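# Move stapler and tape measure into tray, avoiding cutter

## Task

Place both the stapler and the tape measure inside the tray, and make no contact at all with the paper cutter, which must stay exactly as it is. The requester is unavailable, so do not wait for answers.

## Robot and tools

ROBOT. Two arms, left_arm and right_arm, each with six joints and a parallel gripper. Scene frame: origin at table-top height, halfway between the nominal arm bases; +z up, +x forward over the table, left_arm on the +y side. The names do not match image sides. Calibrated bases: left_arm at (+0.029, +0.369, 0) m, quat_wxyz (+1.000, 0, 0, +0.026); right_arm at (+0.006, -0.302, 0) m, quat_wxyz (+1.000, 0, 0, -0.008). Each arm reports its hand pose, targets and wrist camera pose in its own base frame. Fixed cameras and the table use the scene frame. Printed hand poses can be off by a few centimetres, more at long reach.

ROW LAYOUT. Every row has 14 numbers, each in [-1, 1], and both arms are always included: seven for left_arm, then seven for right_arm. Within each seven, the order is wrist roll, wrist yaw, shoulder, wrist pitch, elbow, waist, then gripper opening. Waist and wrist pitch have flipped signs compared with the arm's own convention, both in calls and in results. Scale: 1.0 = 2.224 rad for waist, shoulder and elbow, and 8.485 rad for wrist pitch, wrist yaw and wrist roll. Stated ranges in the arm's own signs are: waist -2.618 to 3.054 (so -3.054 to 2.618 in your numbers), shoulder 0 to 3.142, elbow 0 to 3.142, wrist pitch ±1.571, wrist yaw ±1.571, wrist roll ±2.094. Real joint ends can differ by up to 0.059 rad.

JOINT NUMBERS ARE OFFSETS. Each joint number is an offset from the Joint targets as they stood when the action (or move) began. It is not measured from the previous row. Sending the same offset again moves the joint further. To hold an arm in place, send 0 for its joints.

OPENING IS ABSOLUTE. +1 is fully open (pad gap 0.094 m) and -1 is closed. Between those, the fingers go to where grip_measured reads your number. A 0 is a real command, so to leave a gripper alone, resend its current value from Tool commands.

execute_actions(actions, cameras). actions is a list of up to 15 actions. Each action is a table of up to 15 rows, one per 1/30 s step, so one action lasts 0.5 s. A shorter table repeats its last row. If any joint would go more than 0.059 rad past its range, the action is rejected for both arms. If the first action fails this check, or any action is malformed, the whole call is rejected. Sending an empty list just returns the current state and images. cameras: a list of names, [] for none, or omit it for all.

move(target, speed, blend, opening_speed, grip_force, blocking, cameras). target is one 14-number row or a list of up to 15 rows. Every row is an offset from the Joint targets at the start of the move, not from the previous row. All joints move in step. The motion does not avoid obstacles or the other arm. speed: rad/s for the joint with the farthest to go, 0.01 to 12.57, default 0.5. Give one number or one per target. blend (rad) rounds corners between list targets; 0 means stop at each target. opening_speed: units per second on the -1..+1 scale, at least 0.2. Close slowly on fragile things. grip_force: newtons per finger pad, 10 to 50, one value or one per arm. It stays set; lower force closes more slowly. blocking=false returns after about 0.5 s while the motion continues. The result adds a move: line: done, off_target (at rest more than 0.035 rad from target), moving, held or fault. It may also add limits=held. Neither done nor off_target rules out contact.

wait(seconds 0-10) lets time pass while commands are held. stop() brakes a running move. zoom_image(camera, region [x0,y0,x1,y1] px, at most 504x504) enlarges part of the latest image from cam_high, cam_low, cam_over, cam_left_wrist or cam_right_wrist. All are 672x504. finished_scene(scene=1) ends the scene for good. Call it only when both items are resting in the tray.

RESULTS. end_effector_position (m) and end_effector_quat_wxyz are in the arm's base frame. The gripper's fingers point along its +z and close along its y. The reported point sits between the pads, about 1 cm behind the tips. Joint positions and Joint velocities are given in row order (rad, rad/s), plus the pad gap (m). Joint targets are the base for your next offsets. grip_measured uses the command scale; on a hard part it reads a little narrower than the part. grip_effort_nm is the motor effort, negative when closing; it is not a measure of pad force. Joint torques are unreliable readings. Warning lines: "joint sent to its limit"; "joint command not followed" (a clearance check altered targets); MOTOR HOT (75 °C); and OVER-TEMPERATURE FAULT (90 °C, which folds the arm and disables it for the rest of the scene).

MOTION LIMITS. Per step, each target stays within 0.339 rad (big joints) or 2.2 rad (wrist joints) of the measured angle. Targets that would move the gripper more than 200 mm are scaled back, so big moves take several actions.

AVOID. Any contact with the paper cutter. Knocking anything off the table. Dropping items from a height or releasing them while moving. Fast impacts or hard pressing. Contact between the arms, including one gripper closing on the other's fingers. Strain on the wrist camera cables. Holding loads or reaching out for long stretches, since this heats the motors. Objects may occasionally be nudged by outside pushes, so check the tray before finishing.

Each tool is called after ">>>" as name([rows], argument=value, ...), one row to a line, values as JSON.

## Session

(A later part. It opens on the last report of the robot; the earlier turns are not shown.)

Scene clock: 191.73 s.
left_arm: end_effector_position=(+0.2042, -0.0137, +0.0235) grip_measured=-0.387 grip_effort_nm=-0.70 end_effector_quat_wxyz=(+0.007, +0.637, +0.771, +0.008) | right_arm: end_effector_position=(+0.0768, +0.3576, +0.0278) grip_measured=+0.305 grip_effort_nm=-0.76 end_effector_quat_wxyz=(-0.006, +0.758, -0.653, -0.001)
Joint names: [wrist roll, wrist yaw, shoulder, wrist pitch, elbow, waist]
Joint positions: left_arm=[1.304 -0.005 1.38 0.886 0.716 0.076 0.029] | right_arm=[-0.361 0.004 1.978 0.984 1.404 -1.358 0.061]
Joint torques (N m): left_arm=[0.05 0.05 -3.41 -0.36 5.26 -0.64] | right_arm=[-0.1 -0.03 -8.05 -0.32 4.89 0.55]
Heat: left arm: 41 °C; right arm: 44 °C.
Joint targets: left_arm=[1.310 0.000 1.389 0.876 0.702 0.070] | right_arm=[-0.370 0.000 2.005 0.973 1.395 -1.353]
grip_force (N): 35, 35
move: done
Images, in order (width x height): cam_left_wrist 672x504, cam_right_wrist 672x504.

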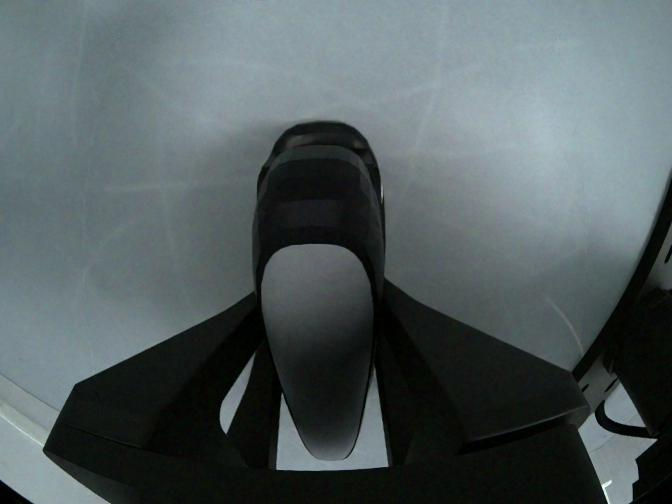

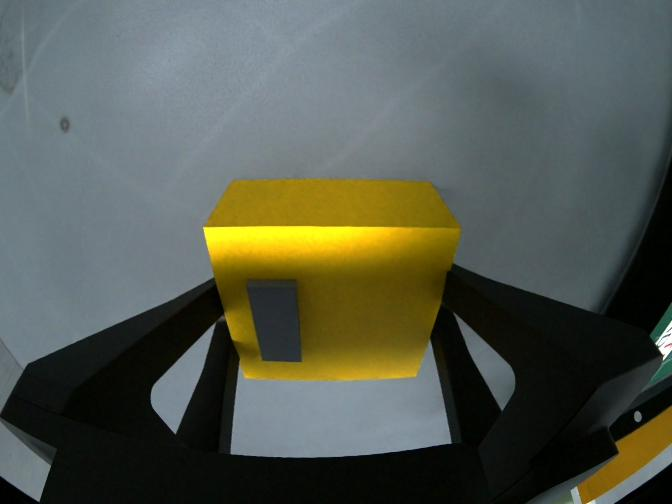

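>>> move([
  [0,0,-0.0373,0.0527,0.1632,0,-0.7,0,0,-0.0436,0.0569,0.1843,0,-0.1],
  [-0.1544,0,0.1924,0.0751,0.478,0.625,-0.7,0.0436,0,-0.0674,0.0603,0.1709,0.797,-0.1],
], speed=[0.5,0.75], blend=[0.08,0])

Scene clock: 216.33 s.
left_arm: end_effector_position=(+0.0363, -0.3274, +0.1671) grip_measured=-0.388 grip_effort_nm=-0.74 end_effector_quat_wxyz=(+0.000, +0.670, +0.742, +0.000) | right_arm: end_effector_position=(+0.3185, -0.1438, +0.1488) grip_measured=+0.305 grip_effort_nm=-0.76 end_effector_quat_wxyz=(-0.012, +0.206, +0.978, +0.000)
Joint names: [wrist roll, wrist yaw, shoulder, wrist pitch, elbow, waist]
Joint positions: left_arm=[0.007 0.001 1.804 1.499 1.732 1.463 0.029] | right_arm=[-0.009 0.005 1.899 1.477 1.782 0.424 0.061]
Joint torques (N m): left_arm=[-0.1 -0.01 -8.27 -0.07 9.54 -0.27] | right_arm=[0.08 -0.05 -12.93 -0.05 5.24 -0.43]
Heat: left arm: 42 °C; right arm: 44 °C.
Joint targets: left_arm=[0.000 0.000 1.817 1.513 1.766 1.460] | right_arm=[0.000 0.000 1.855 1.485 1.775 0.419]
grip_force (N): 35, 35
move: off_target (right_arm); right_arm: the shoulder is farthest, 0.044 rad from its target

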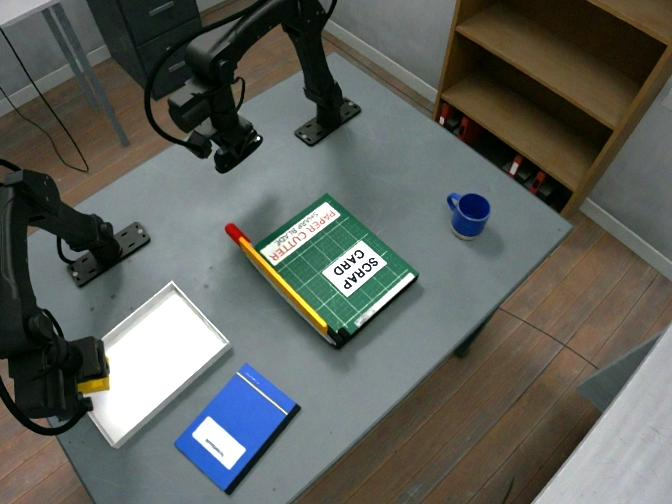

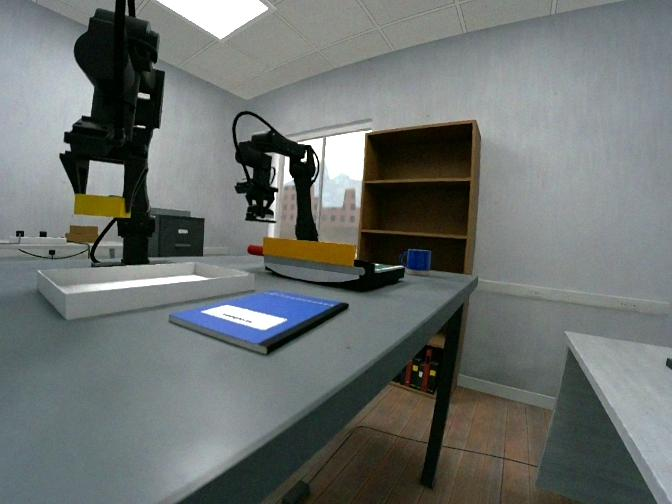

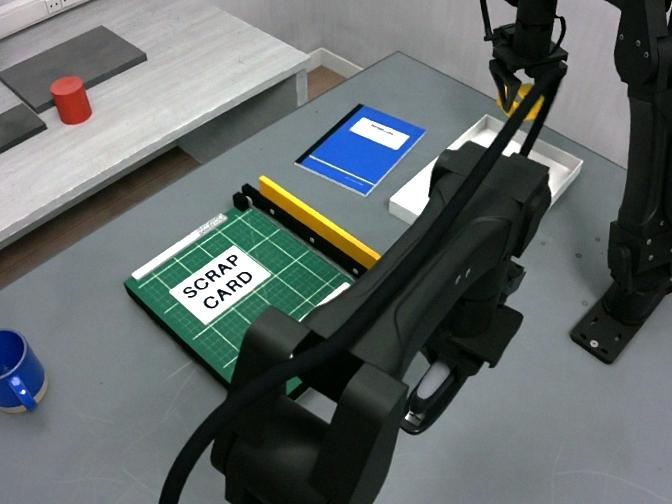

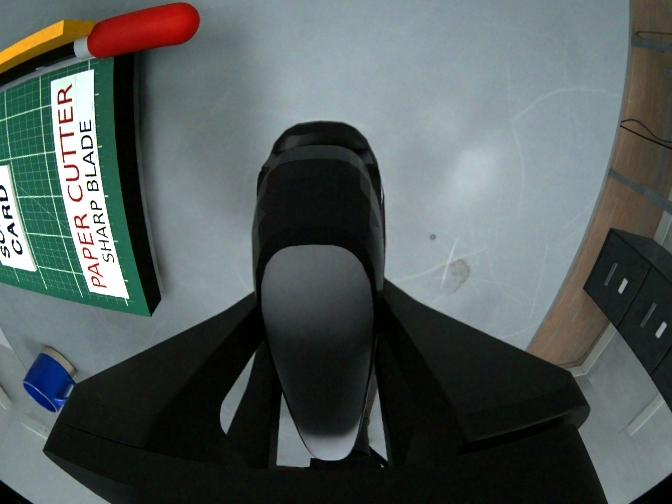

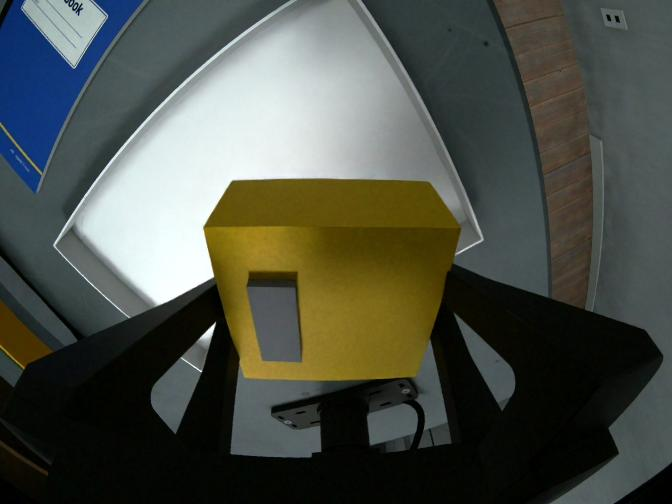

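>>> move(target=[0,0,0.0261,-0.0594,-0.2073,0,-0.7,0,0,-0.0067,-0.046,-0.1821,-0.0265,-0.1], speed=0.4, cameras=["cam_right_wrist","cam_low"])

Scene clock: 234.90 s.
left_arm: end_effector_position=(+0.0368, -0.3321, +0.0429) grip_measured=-0.388 grip_effort_nm=-0.74 end_effector_quat_wxyz=(-0.003, +0.670, +0.742, +0.002) | right_arm: end_effector_position=(+0.3113, -0.1195, +0.0522) grip_measured=+0.305 grip_effort_nm=-0.76 end_effector_quat_wxyz=(-0.022, +0.178, +0.984, +0.001)
Joint names: [wrist roll, wrist yaw, shoulder, wrist pitch, elbow, waist]
Joint positions: left_arm=[0.006 0.001 1.865 1.025 1.31 1.463 0.029] | right_arm=[-0.009 0.005 1.884 1.104 1.374 0.367 0.061]
Joint torques (N m): left_arm=[-0.09 -0.03 -8.88 -0.34 6.11 -0.35] | right_arm=[0.06 -0.05 -12.53 -0.2 5.24 -0.54]
Heat: left arm: 43 °C; right arm: 43 °C.
Joint targets: left_arm=[0.000 0.000 1.875 1.009 1.305 1.460] | right_arm=[0.000 0.000 1.840 1.095 1.370 0.360]
grip_force (N): 35, 35
move: off_target (right_arm); right_arm: the shoulder is farthest, 0.044 rad from its target
Images, in order (width x height): cam_low 672x504, cam_right_wrist 672x504.

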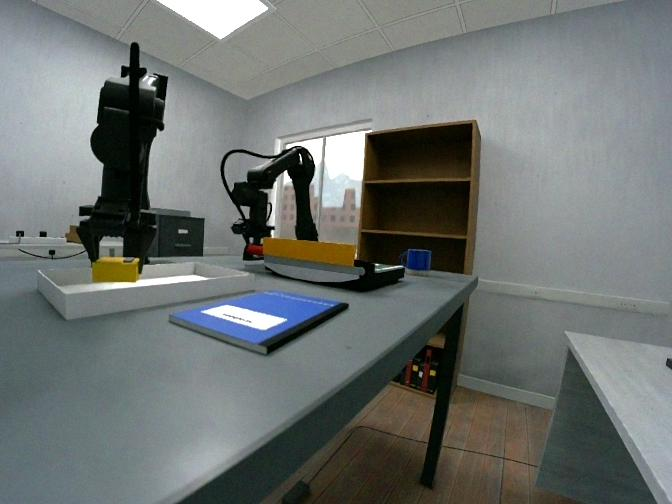

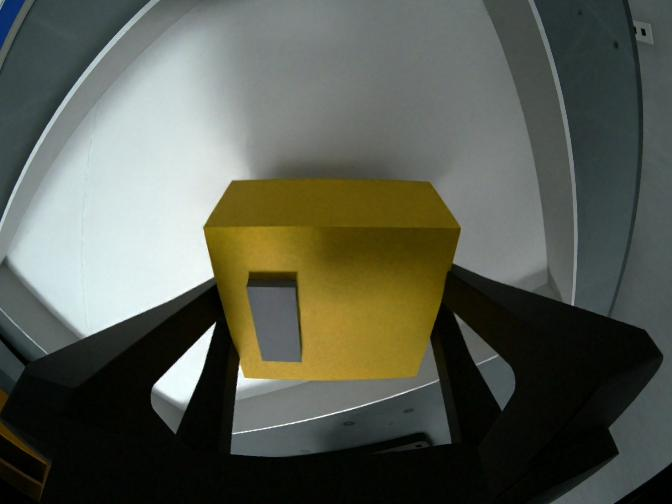

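>>> move(target=[0,0,0,-0.0088,-0.0333,0,-0.7,0,0,0,-0.0136,-0.0337,0,-0.1], speed=0.12, cameras=["cam_right_wrist","cam_left_wrist","cam_low"])

>>> zoom_image(camera="cam_low", region=[30, 230, 170, 330])

Scene clock: 242.53 s.
left_arm: end_effector_position=(+0.0363, -0.3268, +0.0260) grip_measured=-0.388 grip_effort_nm=-0.74 end_effector_quat_wxyz=(-0.002, +0.670, +0.742, +0.001) | right_arm: end_effector_position=(+0.3159, -0.1212, +0.0351) grip_measured=+0.305 grip_effort_nm=-0.76 end_effector_quat_wxyz=(-0.001, +0.178, +0.984, -0.003)
Joint names: [wrist roll, wrist yaw, shoulder, wrist pitch, elbow, waist]
Joint positions: left_arm=[0.006 0.001 1.865 0.951 1.24 1.463 0.029] | right_arm=[-0.009 0.005 1.882 0.99 1.301 0.367 0.061]
Joint torques (N m): left_arm=[-0.08 -0.02 -8.77 -0.35 5.56 -0.24] | right_arm=[0.08 -0.06 -12.33 -0.31 5.05 -0.55]
Heat: left arm: 42 °C; right arm: 43 °C.
Joint targets: left_arm=[0.000 0.000 1.875 0.935 1.231 1.460] | right_arm=[0.000 0.000 1.840 0.979 1.295 0.360]
grip_force (N): 35, 35
move: off_target (right_arm); right_arm: the shoulder is farthest, 0.042 rad from its target
Images, in order (width x height): cam_low 672x504, cam_left_wrist 672x504, cam_right_wrist 672x504.

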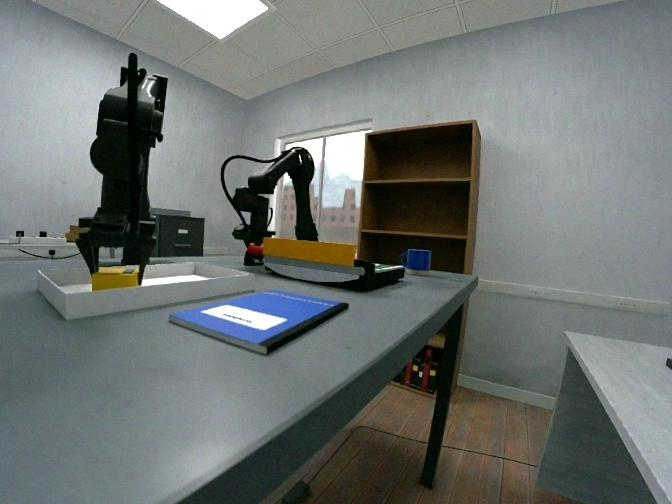

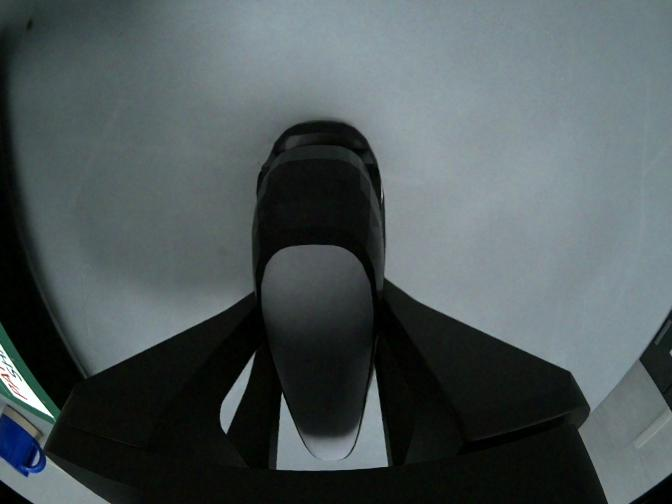

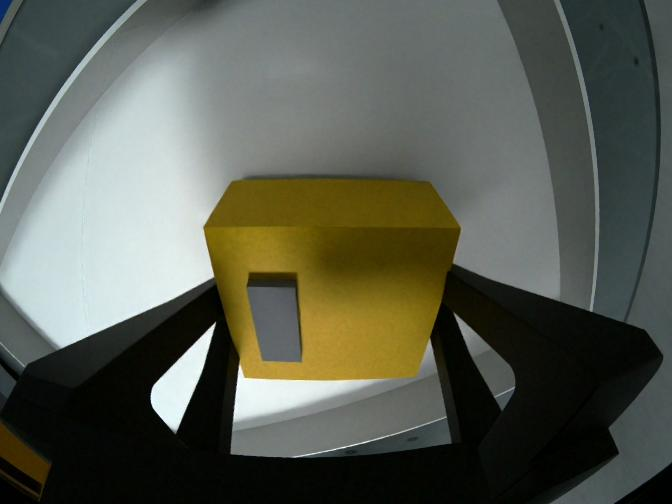

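Scaled by 3.600 from the camera's 672x504 image, which has a finer 960x720 frame.

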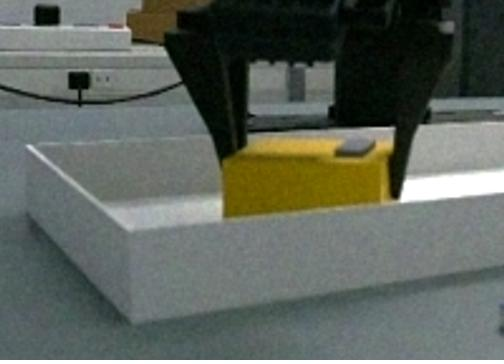

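>>> move(target=[0,0,0,-0.001,-0.005,0,-0.7,0,0,0,-0.002,-0.0078,0,-0.1], speed=0.08, cameras=[])

Scene clock: 246.87 s.
left_arm: end_effector_position=(+0.0363, -0.3269, +0.0251) grip_measured=-0.388 grip_effort_nm=-0.74 end_effector_quat_wxyz=(-0.001, +0.670, +0.742, +0.001) | right_arm: end_effector_position=(+0.3144, -0.1207, +0.0310) grip_measured=+0.305 grip_effort_nm=-0.76 end_effector_quat_wxyz=(-0.001, +0.178, +0.984, -0.003)
Joint names: [wrist roll, wrist yaw, shoulder, wrist pitch, elbow, waist]
Joint positions: left_arm=[0.006 0.001 1.865 0.944 1.235 1.463 0.029] | right_arm=[-0.009 0.005 1.882 0.973 1.284 0.367 0.061]
Joint torques (N m): left_arm=[-0.09 0.01 -8.73 -0.38 5.11 -0.25] | right_arm=[0.07 -0.05 -12.29 -0.29 5.01 -0.54]
Heat: left arm: 42 °C; right arm: 43 °C.
Joint targets: left_arm=[0.000 0.000 1.875 0.926 1.219 1.460] | right_arm=[0.000 0.000 1.840 0.963 1.278 0.360]
grip_force (N): 35, 35
move: off_target (right_arm); right_arm: the shoulder is farthest, 0.042 rad from its target
No camera images: "cameras" was empty.

>>> move([
  [0,0,0,0,0,0,-0.7,0,0,0,-0.001,-0.003,0,-0.1],
  [0,0,0,0,0,0,0.6,0,0,0,-0.001,-0.003,0,0.8],
  [0,0,-0.0292,0.0688,0.2433,0,0.6,0,0,0.0067,0.0615,0.2235,0,0.8],
], speed=[0.1,0.3,0.5], opening_speed=0.8, cameras=["cam_right_wrist","cam_left_wrist"])

Scene clock: 261.03 s.
left_arm: end_effector_position=(+0.0366, -0.3304, +0.1593) grip_measured=+0.598 grip_effort_nm=0.11 end_effector_quat_wxyz=(-0.009, +0.670, +0.743, +0.007) | right_arm: end_effector_position=(+0.3211, -0.1233, +0.1515) grip_measured=+0.798 grip_effort_nm=0.10 end_effector_quat_wxyz=(-0.011, +0.178, +0.984, -0.001)
Joint names: [wrist roll, wrist yaw, shoulder, wrist pitch, elbow, waist]
Joint positions: left_arm=[0.005 0.001 1.834 1.498 1.739 1.463 0.075] | right_arm=[-0.008 0.005 1.876 1.477 1.761 0.367 0.084]
Joint torques (N m): left_arm=[-0.06 -0.02 -12.12 -0.06 8.43 -0.27] | right_arm=[0.07 -0.05 -10.86 -0.08 7.16 -0.53]
Heat: left arm: 41 °C; right arm: 44 °C.
Joint targets: left_arm=[0.000 0.000 1.811 1.510 1.761 1.460] | right_arm=[0.000 0.000 1.855 1.484 1.775 0.360]
grip_force (N): 35, 35
move: done; target 2's new numbers were sent with right_arm's shoulder 0.042 rad from that target
Images, in order (width x height): cam_left_wrist 672x504, cam_right_wrist 672x504.

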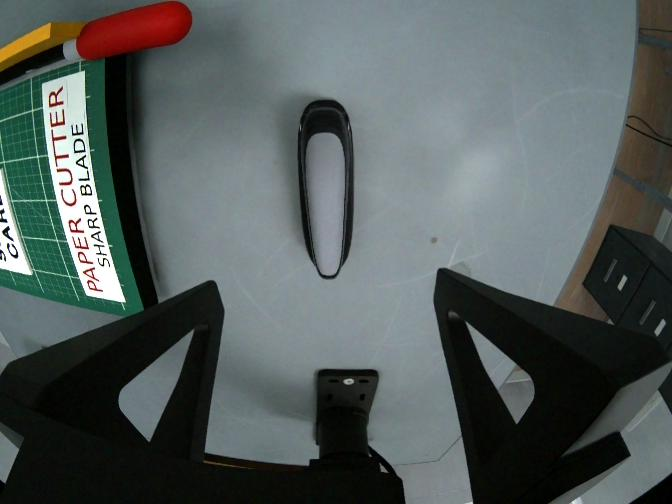

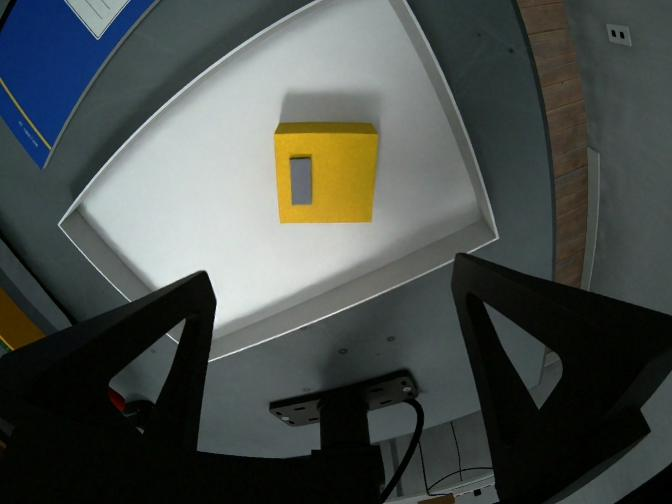

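>>> move(target=[0,0,0,0,0,-0.5216,0.6,-0.0436,0,0.0306,-0.003,0.0135,-0.7702,0.95], speed=0.75, cameras=["cam_right_wrist","cam_high"])

Scene clock: 266.33 s.
left_arm: end_effector_position=(+0.3179, -0.0970, +0.1593) grip_measured=+0.598 grip_effort_nm=0.11 end_effector_quat_wxyz=(-0.012, +0.151, +0.988, +0.002) | right_arm: end_effector_position=(+0.0736, +0.3455, +0.1516) grip_measured=+0.948 grip_effort_nm=0.09 end_effector_quat_wxyz=(+0.001, +0.757, -0.653, +0.001)
Joint names: [wrist roll, wrist yaw, shoulder, wrist pitch, elbow, waist]
Joint positions: left_arm=[0.004 0 1.834 1.498 1.739 0.299 0.075] | right_arm=[-0.36 0 1.895 1.466 1.787 -1.358 0.092]
Joint torques (N m): left_arm=[-0.08 0 -12.11 -0.04 8.44 0.13] | right_arm=[-0.11 0.01 -7.42 -0.26 7.62 0.57]
Heat: left arm: 42 °C; right arm: 44 °C.
Joint targets: left_arm=[-0.001 0.000 1.811 1.510 1.760 0.300] | right_arm=[-0.370 0.000 1.923 1.459 1.805 -1.353]
grip_force (N): 35, 35
move: done
Images, in order (width x height): cam_high 672x504, cam_right_wrist 672x504.

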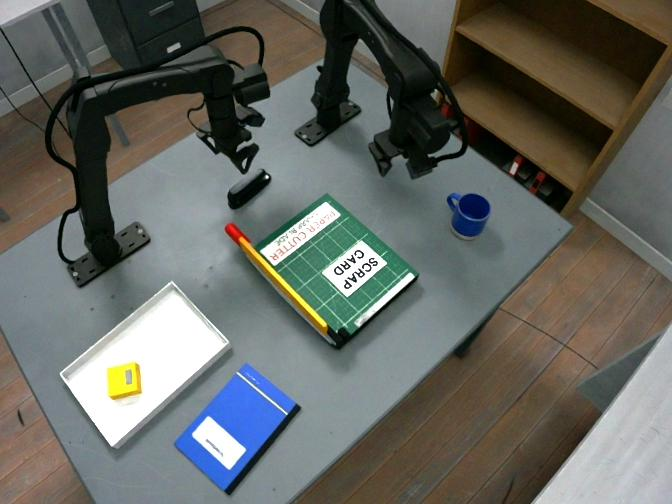

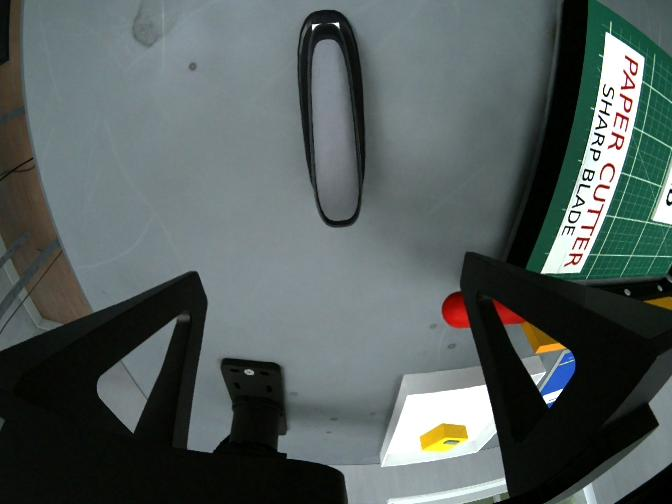

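>>> move(target=[0,0,0,0,0,0,0.6,-0.0047,0,0.0638,-0.0532,-0.1461,-0.0099,0.95], speed=0.25, cameras=["cam_right_wrist"])

Scene clock: 279.30 s.
left_arm: end_effector_position=(+0.3179, -0.0970, +0.1593) grip_measured=+0.598 grip_effort_nm=0.10 end_effector_quat_wxyz=(-0.012, +0.151, +0.988, +0.002) | right_arm: end_effector_position=(+0.0754, +0.3715, +0.0269) grip_measured=+0.948 grip_effort_nm=0.09 end_effector_quat_wxyz=(-0.001, +0.773, -0.634, +0.000)
Joint names: [wrist roll, wrist yaw, shoulder, wrist pitch, elbow, waist]
Joint positions: left_arm=[0.004 0 1.834 1.498 1.739 0.299 0.075] | right_arm=[-0.4 0 2.037 1.019 1.487 -1.368 0.092]
Joint torques (N m): left_arm=[-0.09 0 -12.12 -0.03 8.39 0.16] | right_arm=[-0.11 0.03 -8.51 -0.28 5.04 -0.58]
Heat: left arm: 43 °C; right arm: 43 °C.
Joint targets: left_arm=[-0.001 0.000 1.811 1.510 1.761 0.300] | right_arm=[-0.410 0.000 2.065 1.008 1.480 -1.375]
grip_force (N): 35, 35
move: done
Images, in order (width x height): cam_right_wrist 672x504.

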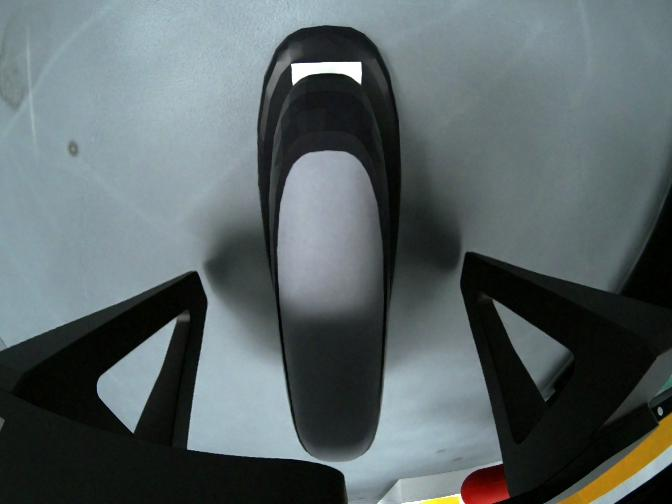

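>>> move([
  [0,0,0,0,0,0,0.6,0,0,0,0,0,0,-0.7],
  [0,0,0,0,0,0,0.6,0,0,-0.0638,0.0532,0.1461,0,-0.7],
], speed=0.5, opening_speed=0.6, cameras=["cam_right_wrist"])

>>> move(target=[0,0,0,0,0,0,0.6,0.0483,0,-0.1003,0,-0.0899,0.6183,-0.7], speed=0.75)

Scene clock: 294.40 s.
left_arm: end_effector_position=(+0.3179, -0.0970, +0.1593) grip_measured=+0.598 grip_effort_nm=0.11 end_effector_quat_wxyz=(-0.012, +0.151, +0.988, +0.002) | right_arm: end_effector_position=(+0.0717, +0.3521, +0.1321) grip_measured=-0.199 grip_effort_nm=-0.76 end_effector_quat_wxyz=(+0.019, +0.773, -0.634, +0.011)
Joint names: [wrist roll, wrist yaw, shoulder, wrist pitch, elbow, waist]
Joint positions: left_arm=[0.004 0 1.834 1.498 1.739 0.299 0.075] | right_arm=[-0.401 0.002 1.954 1.449 1.789 -1.368 0.038]
Joint torques (N m): left_arm=[-0.05 0 -12.08 -0.06 8.43 0.01] | right_arm=[-0.11 0.01 -12.4 -0.03 7.32 -0.54]
Heat: left arm: 43 °C; right arm: 43 °C.
Joint targets: left_arm=[-0.001 0.000 1.811 1.510 1.760 0.300] | right_arm=[-0.410 0.000 1.923 1.459 1.805 -1.375]
grip_force (N): 35, 35
move: done
Images, in order (width x height): cam_right_wrist 672x504.

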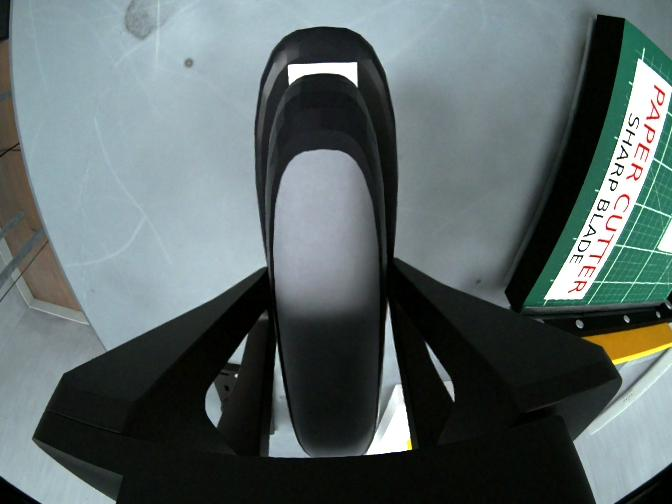

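Scene clock: 296.90 s.
left_arm: end_effector_position=(+0.3179, -0.0970, +0.1593) grip_measured=+0.598 grip_effort_nm=0.11 end_effector_quat_wxyz=(-0.012, +0.151, +0.988, +0.002) | right_arm: end_effector_position=(+0.3124, -0.0018, +0.1563) grip_measured=-0.199 grip_effort_nm=-0.76 end_effector_quat_wxyz=(-0.005, -0.001, +1.000, -0.002)
Joint names: [wrist roll, wrist yaw, shoulder, wrist pitch, elbow, waist]
Joint positions: left_arm=[0.004 0 1.834 1.498 1.739 0.299 0.075] | right_arm=[-0.009 0.004 1.74 1.452 1.611 0.006 0.038]
Joint torques (N m): left_arm=[-0.07 0.02 -12.05 -0.02 8.39 0.05] | right_arm=[0.11 -0.03 -11.04 -0.11 5.31 -0.53]
Heat: left arm: 43 °C; right arm: 43 °C.
Joint targets: left_arm=[-0.001 0.000 1.811 1.510 1.760 0.300] | right_arm=[0.000 0.000 1.700 1.459 1.605 0.000]
grip_force (N): 35, 35
move: off_target (right_arm); right_arm: the shoulder is farthest, 0.040 rad from its target

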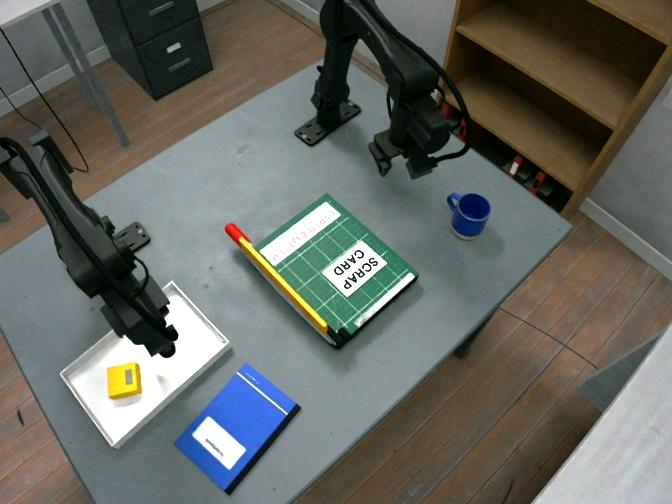

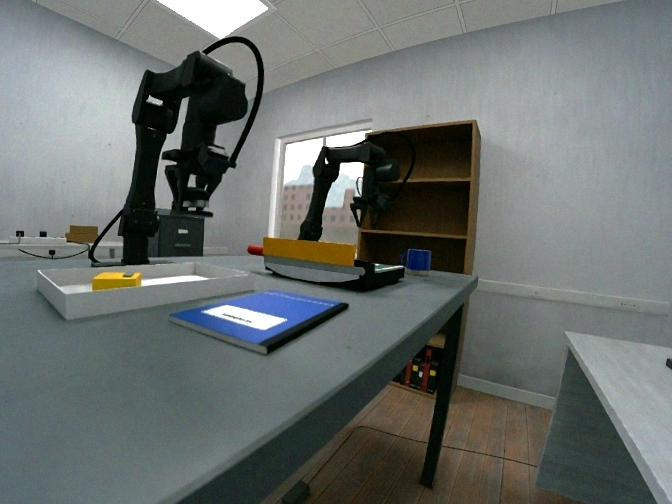

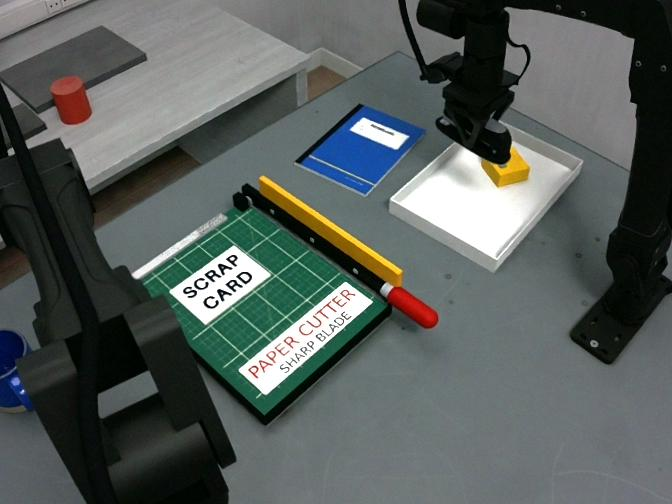

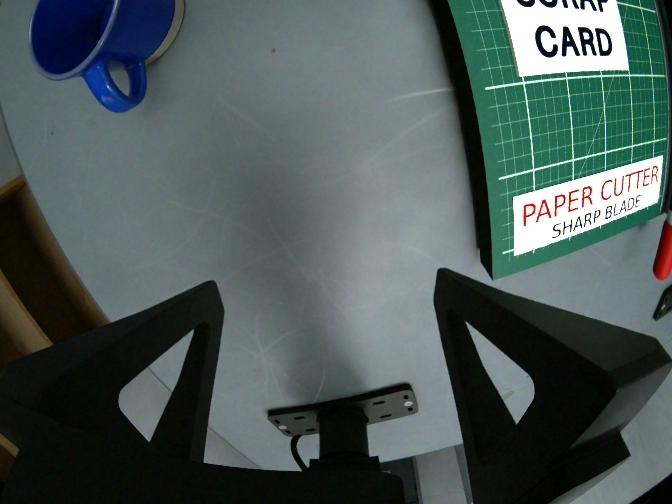

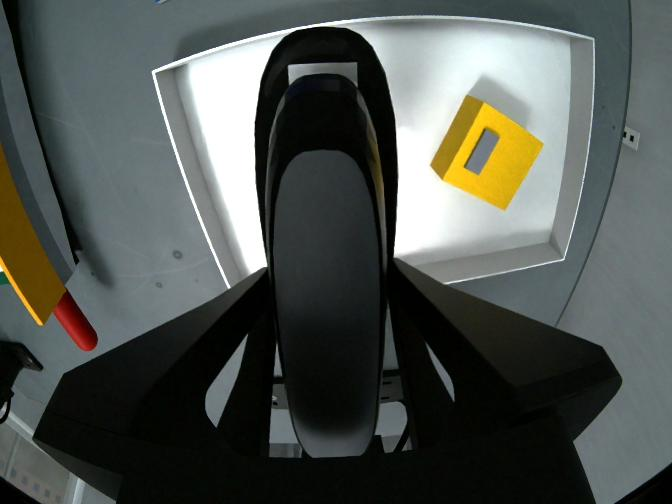

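>>> move(target=[0,0,0,0,0,0,0.6,0,0,0.0292,-0.0532,-0.1722,0,-0.7], speed=0.35, cameras=["cam_right_wrist","cam_low"])

Scene clock: 308.07 s.
left_arm: end_effector_position=(+0.3179, -0.0970, +0.1593) grip_measured=+0.598 grip_effort_nm=0.11 end_effector_quat_wxyz=(-0.012, +0.151, +0.988, +0.002) | right_arm: end_effector_position=(+0.3155, -0.0018, +0.0571) grip_measured=-0.199 grip_effort_nm=-0.76 end_effector_quat_wxyz=(+0.013, -0.001, +1.000, -0.002)
Joint names: [wrist roll, wrist yaw, shoulder, wrist pitch, elbow, waist]
Joint positions: left_arm=[0.004 0 1.834 1.498 1.739 0.299 0.075] | right_arm=[-0.009 0.004 1.749 1.019 1.225 0.006 0.038]
Joint torques (N m): left_arm=[-0.07 -0.03 -12.15 -0.05 8.5 0.03] | right_arm=[0.08 -0.02 -6.8 -0.34 5.49 -0.54]
Heat: left arm: 43 °C; right arm: 43 °C.
Joint targets: left_arm=[-0.001 0.000 1.811 1.510 1.760 0.300] | right_arm=[0.000 0.000 1.765 1.008 1.222 0.000]
grip_force (N): 35, 35
move: done
Images, in order (width x height): cam_low 672x504, cam_right_wrist 672x504.

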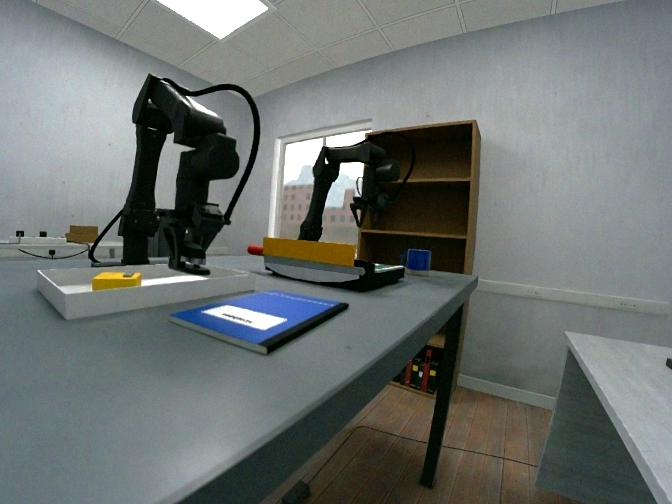

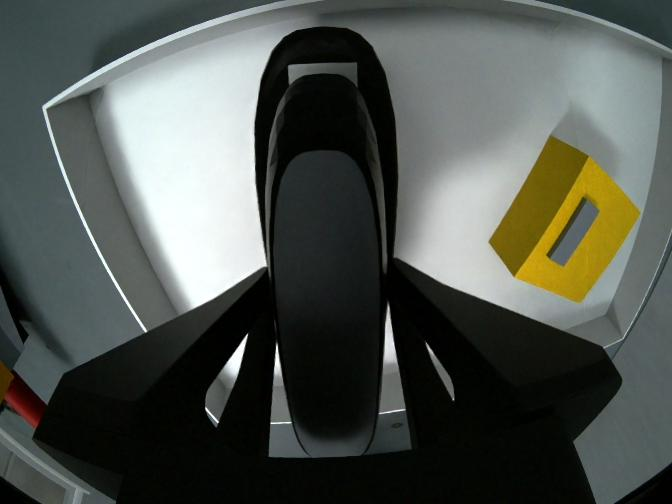

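>>> move(target=[0,0,0,0,0,0,0.6,0,0,0.0112,-0.0086,-0.0324,0,-0.7], speed=0.15, cameras=["cam_right_wrist","cam_low"])

Scene clock: 318.00 s.
left_arm: end_effector_position=(+0.3179, -0.0970, +0.1593) grip_measured=+0.598 grip_effort_nm=0.10 end_effector_quat_wxyz=(-0.012, +0.151, +0.988, +0.002) | right_arm: end_effector_position=(+0.3086, -0.0018, +0.0335) grip_measured=-0.199 grip_effort_nm=-0.76 end_effector_quat_wxyz=(+0.003, -0.001, +1.000, -0.002)
Joint names: [wrist roll, wrist yaw, shoulder, wrist pitch, elbow, waist]
Joint positions: left_arm=[0.004 0 1.834 1.498 1.739 0.299 0.075] | right_arm=[-0.009 0.004 1.772 0.946 1.154 0.006 0.038]
Joint torques (N m): left_arm=[-0.09 0.03 -12.05 -0.06 8.42 0.05] | right_arm=[0.09 -0.05 -6.68 -0.33 5.2 -0.5]
Heat: left arm: 43 °C; right arm: 43 °C.
Joint targets: left_arm=[-0.001 0.000 1.811 1.510 1.760 0.300] | right_arm=[0.000 0.000 1.790 0.934 1.150 0.000]
grip_force (N): 35, 35
move: done
Images, in order (width x height): cam_low 672x504, cam_right_wrist 672x504.

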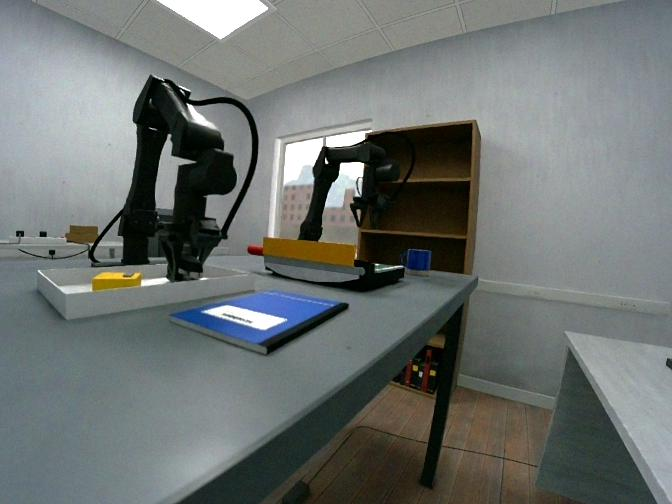

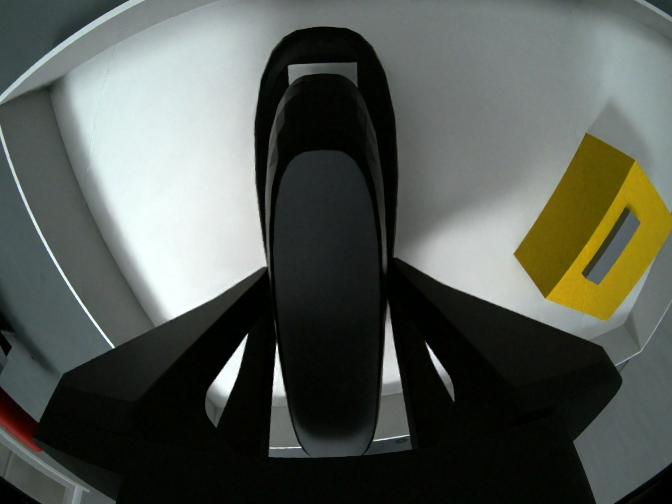

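>>> move(target=[0,0,0,0,0,0,0.6,0,0,0.0008,-0.0014,-0.0072,0,-0.7], speed=0.06, cameras=[])

Scene clock: 322.03 s.
left_arm: end_effector_position=(+0.3179, -0.0970, +0.1593) grip_measured=+0.598 grip_effort_nm=0.11 end_effector_quat_wxyz=(-0.012, +0.151, +0.988, +0.002) | right_arm: end_effector_position=(+0.3064, -0.0017, +0.0301) grip_measured=-0.199 grip_effort_nm=-0.76 end_effector_quat_wxyz=(+0.002, -0.001, +1.000, -0.002)
Joint names: [wrist roll, wrist yaw, shoulder, wrist pitch, elbow, waist]
Joint positions: left_arm=[0.004 0 1.834 1.498 1.739 0.299 0.075] | right_arm=[-0.009 0.004 1.772 0.935 1.139 0.006 0.038]
Joint torques (N m): left_arm=[-0.09 0.02 -12.15 -0.05 8.47 0.03] | right_arm=[0.07 -0.04 -6.49 -0.32 5.03 -0.53]
Heat: left arm: 43 °C; right arm: 42 °C.
Joint targets: left_arm=[-0.001 0.000 1.811 1.510 1.760 0.300] | right_arm=[0.000 0.000 1.792 0.923 1.134 0.000]
grip_force (N): 35, 35
move: done
No camera images: "cameras" was empty.

Release after 1 mm more, lift clear.

>>> move([
  [0,0,0,0,0,0,0.6,0,0,0,-0.0004,-0.0022,0,-0.7],
  [0,0,0,0,0,0,0.6,0,0,0,-0.0004,-0.0022,0,0.5],
  [0,0,0,0,0,0,0.6,0,0,-0.0414,0.0632,0.2118,0,0.5],
], speed=[0.06,0.3,0.5], opening_speed=0.8)

Scene clock: 330.37 s.
left_arm: end_effector_position=(+0.3179, -0.0970, +0.1593) grip_measured=+0.598 grip_effort_nm=0.11 end_effector_quat_wxyz=(-0.012, +0.151, +0.988, +0.002) | right_arm: end_effector_position=(+0.3076, -0.0017, +0.1570) grip_measured=+0.498 grip_effort_nm=0.11 end_effector_quat_wxyz=(-0.005, -0.001, +1.000, -0.002)
Joint names: [wrist roll, wrist yaw, shoulder, wrist pitch, elbow, waist]
Joint positions: left_arm=[0.004 0 1.834 1.498 1.739 0.299 0.075] | right_arm=[-0.008 0.004 1.722 1.452 1.592 0.006 0.07]
Joint torques (N m): left_arm=[-0.08 0.01 -12.04 -0.05 8.47 -0.03] | right_arm=[0.08 -0.04 -9.54 -0.11 7.1 -0.54]
Heat: left arm: 43 °C; right arm: 42 °C.
Joint targets: left_arm=[-0.001 0.000 1.811 1.510 1.760 0.300] | right_arm=[0.000 0.000 1.699 1.459 1.605 0.000]
grip_force (N): 35, 35
move: done

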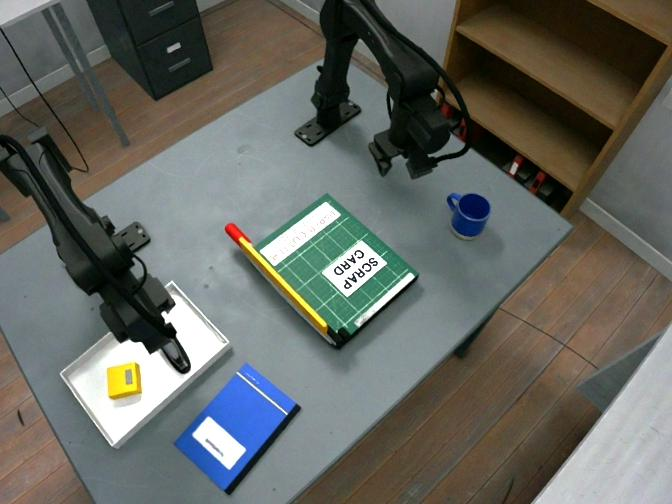

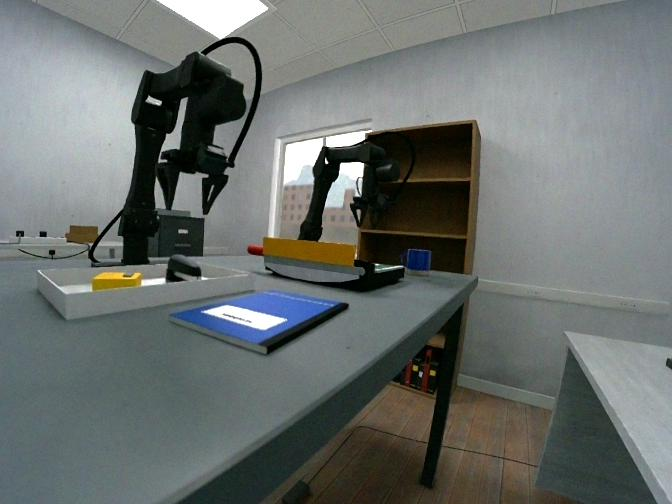

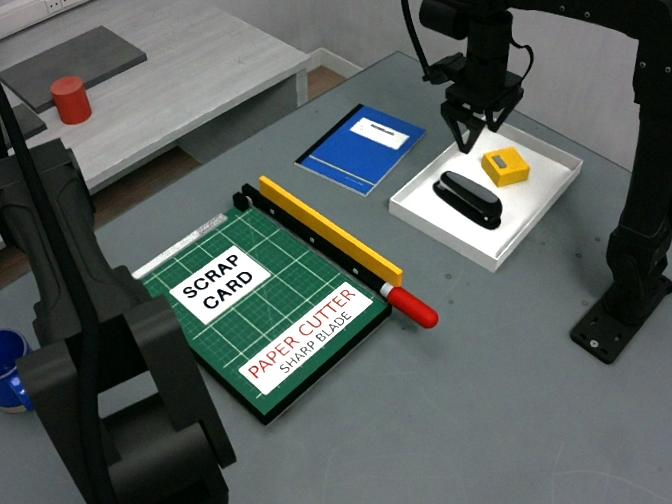

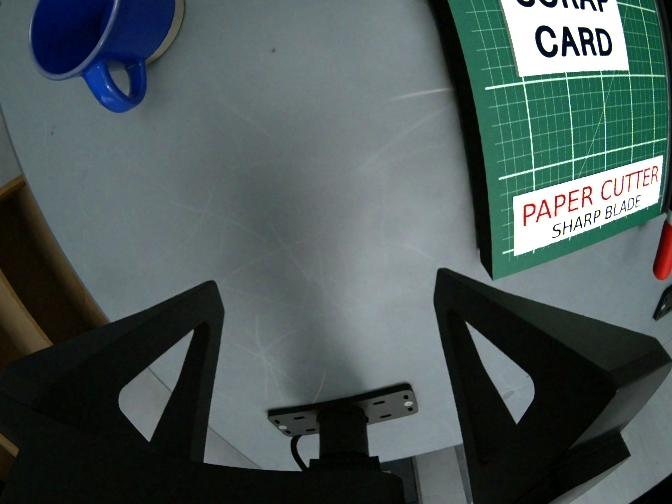

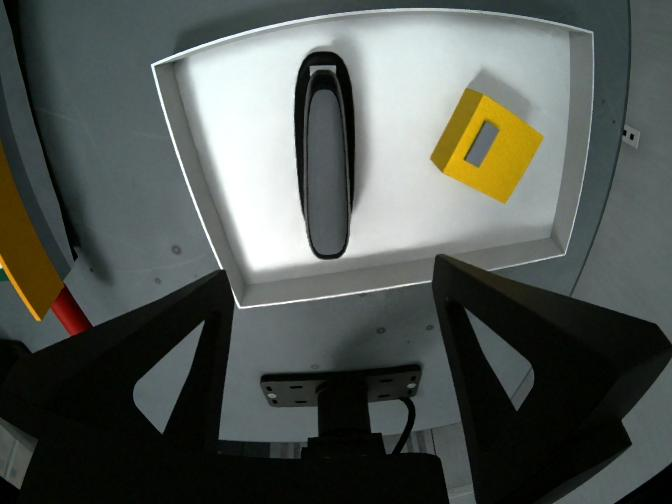

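>>> finished_scene()

The scene is finished: the task was done.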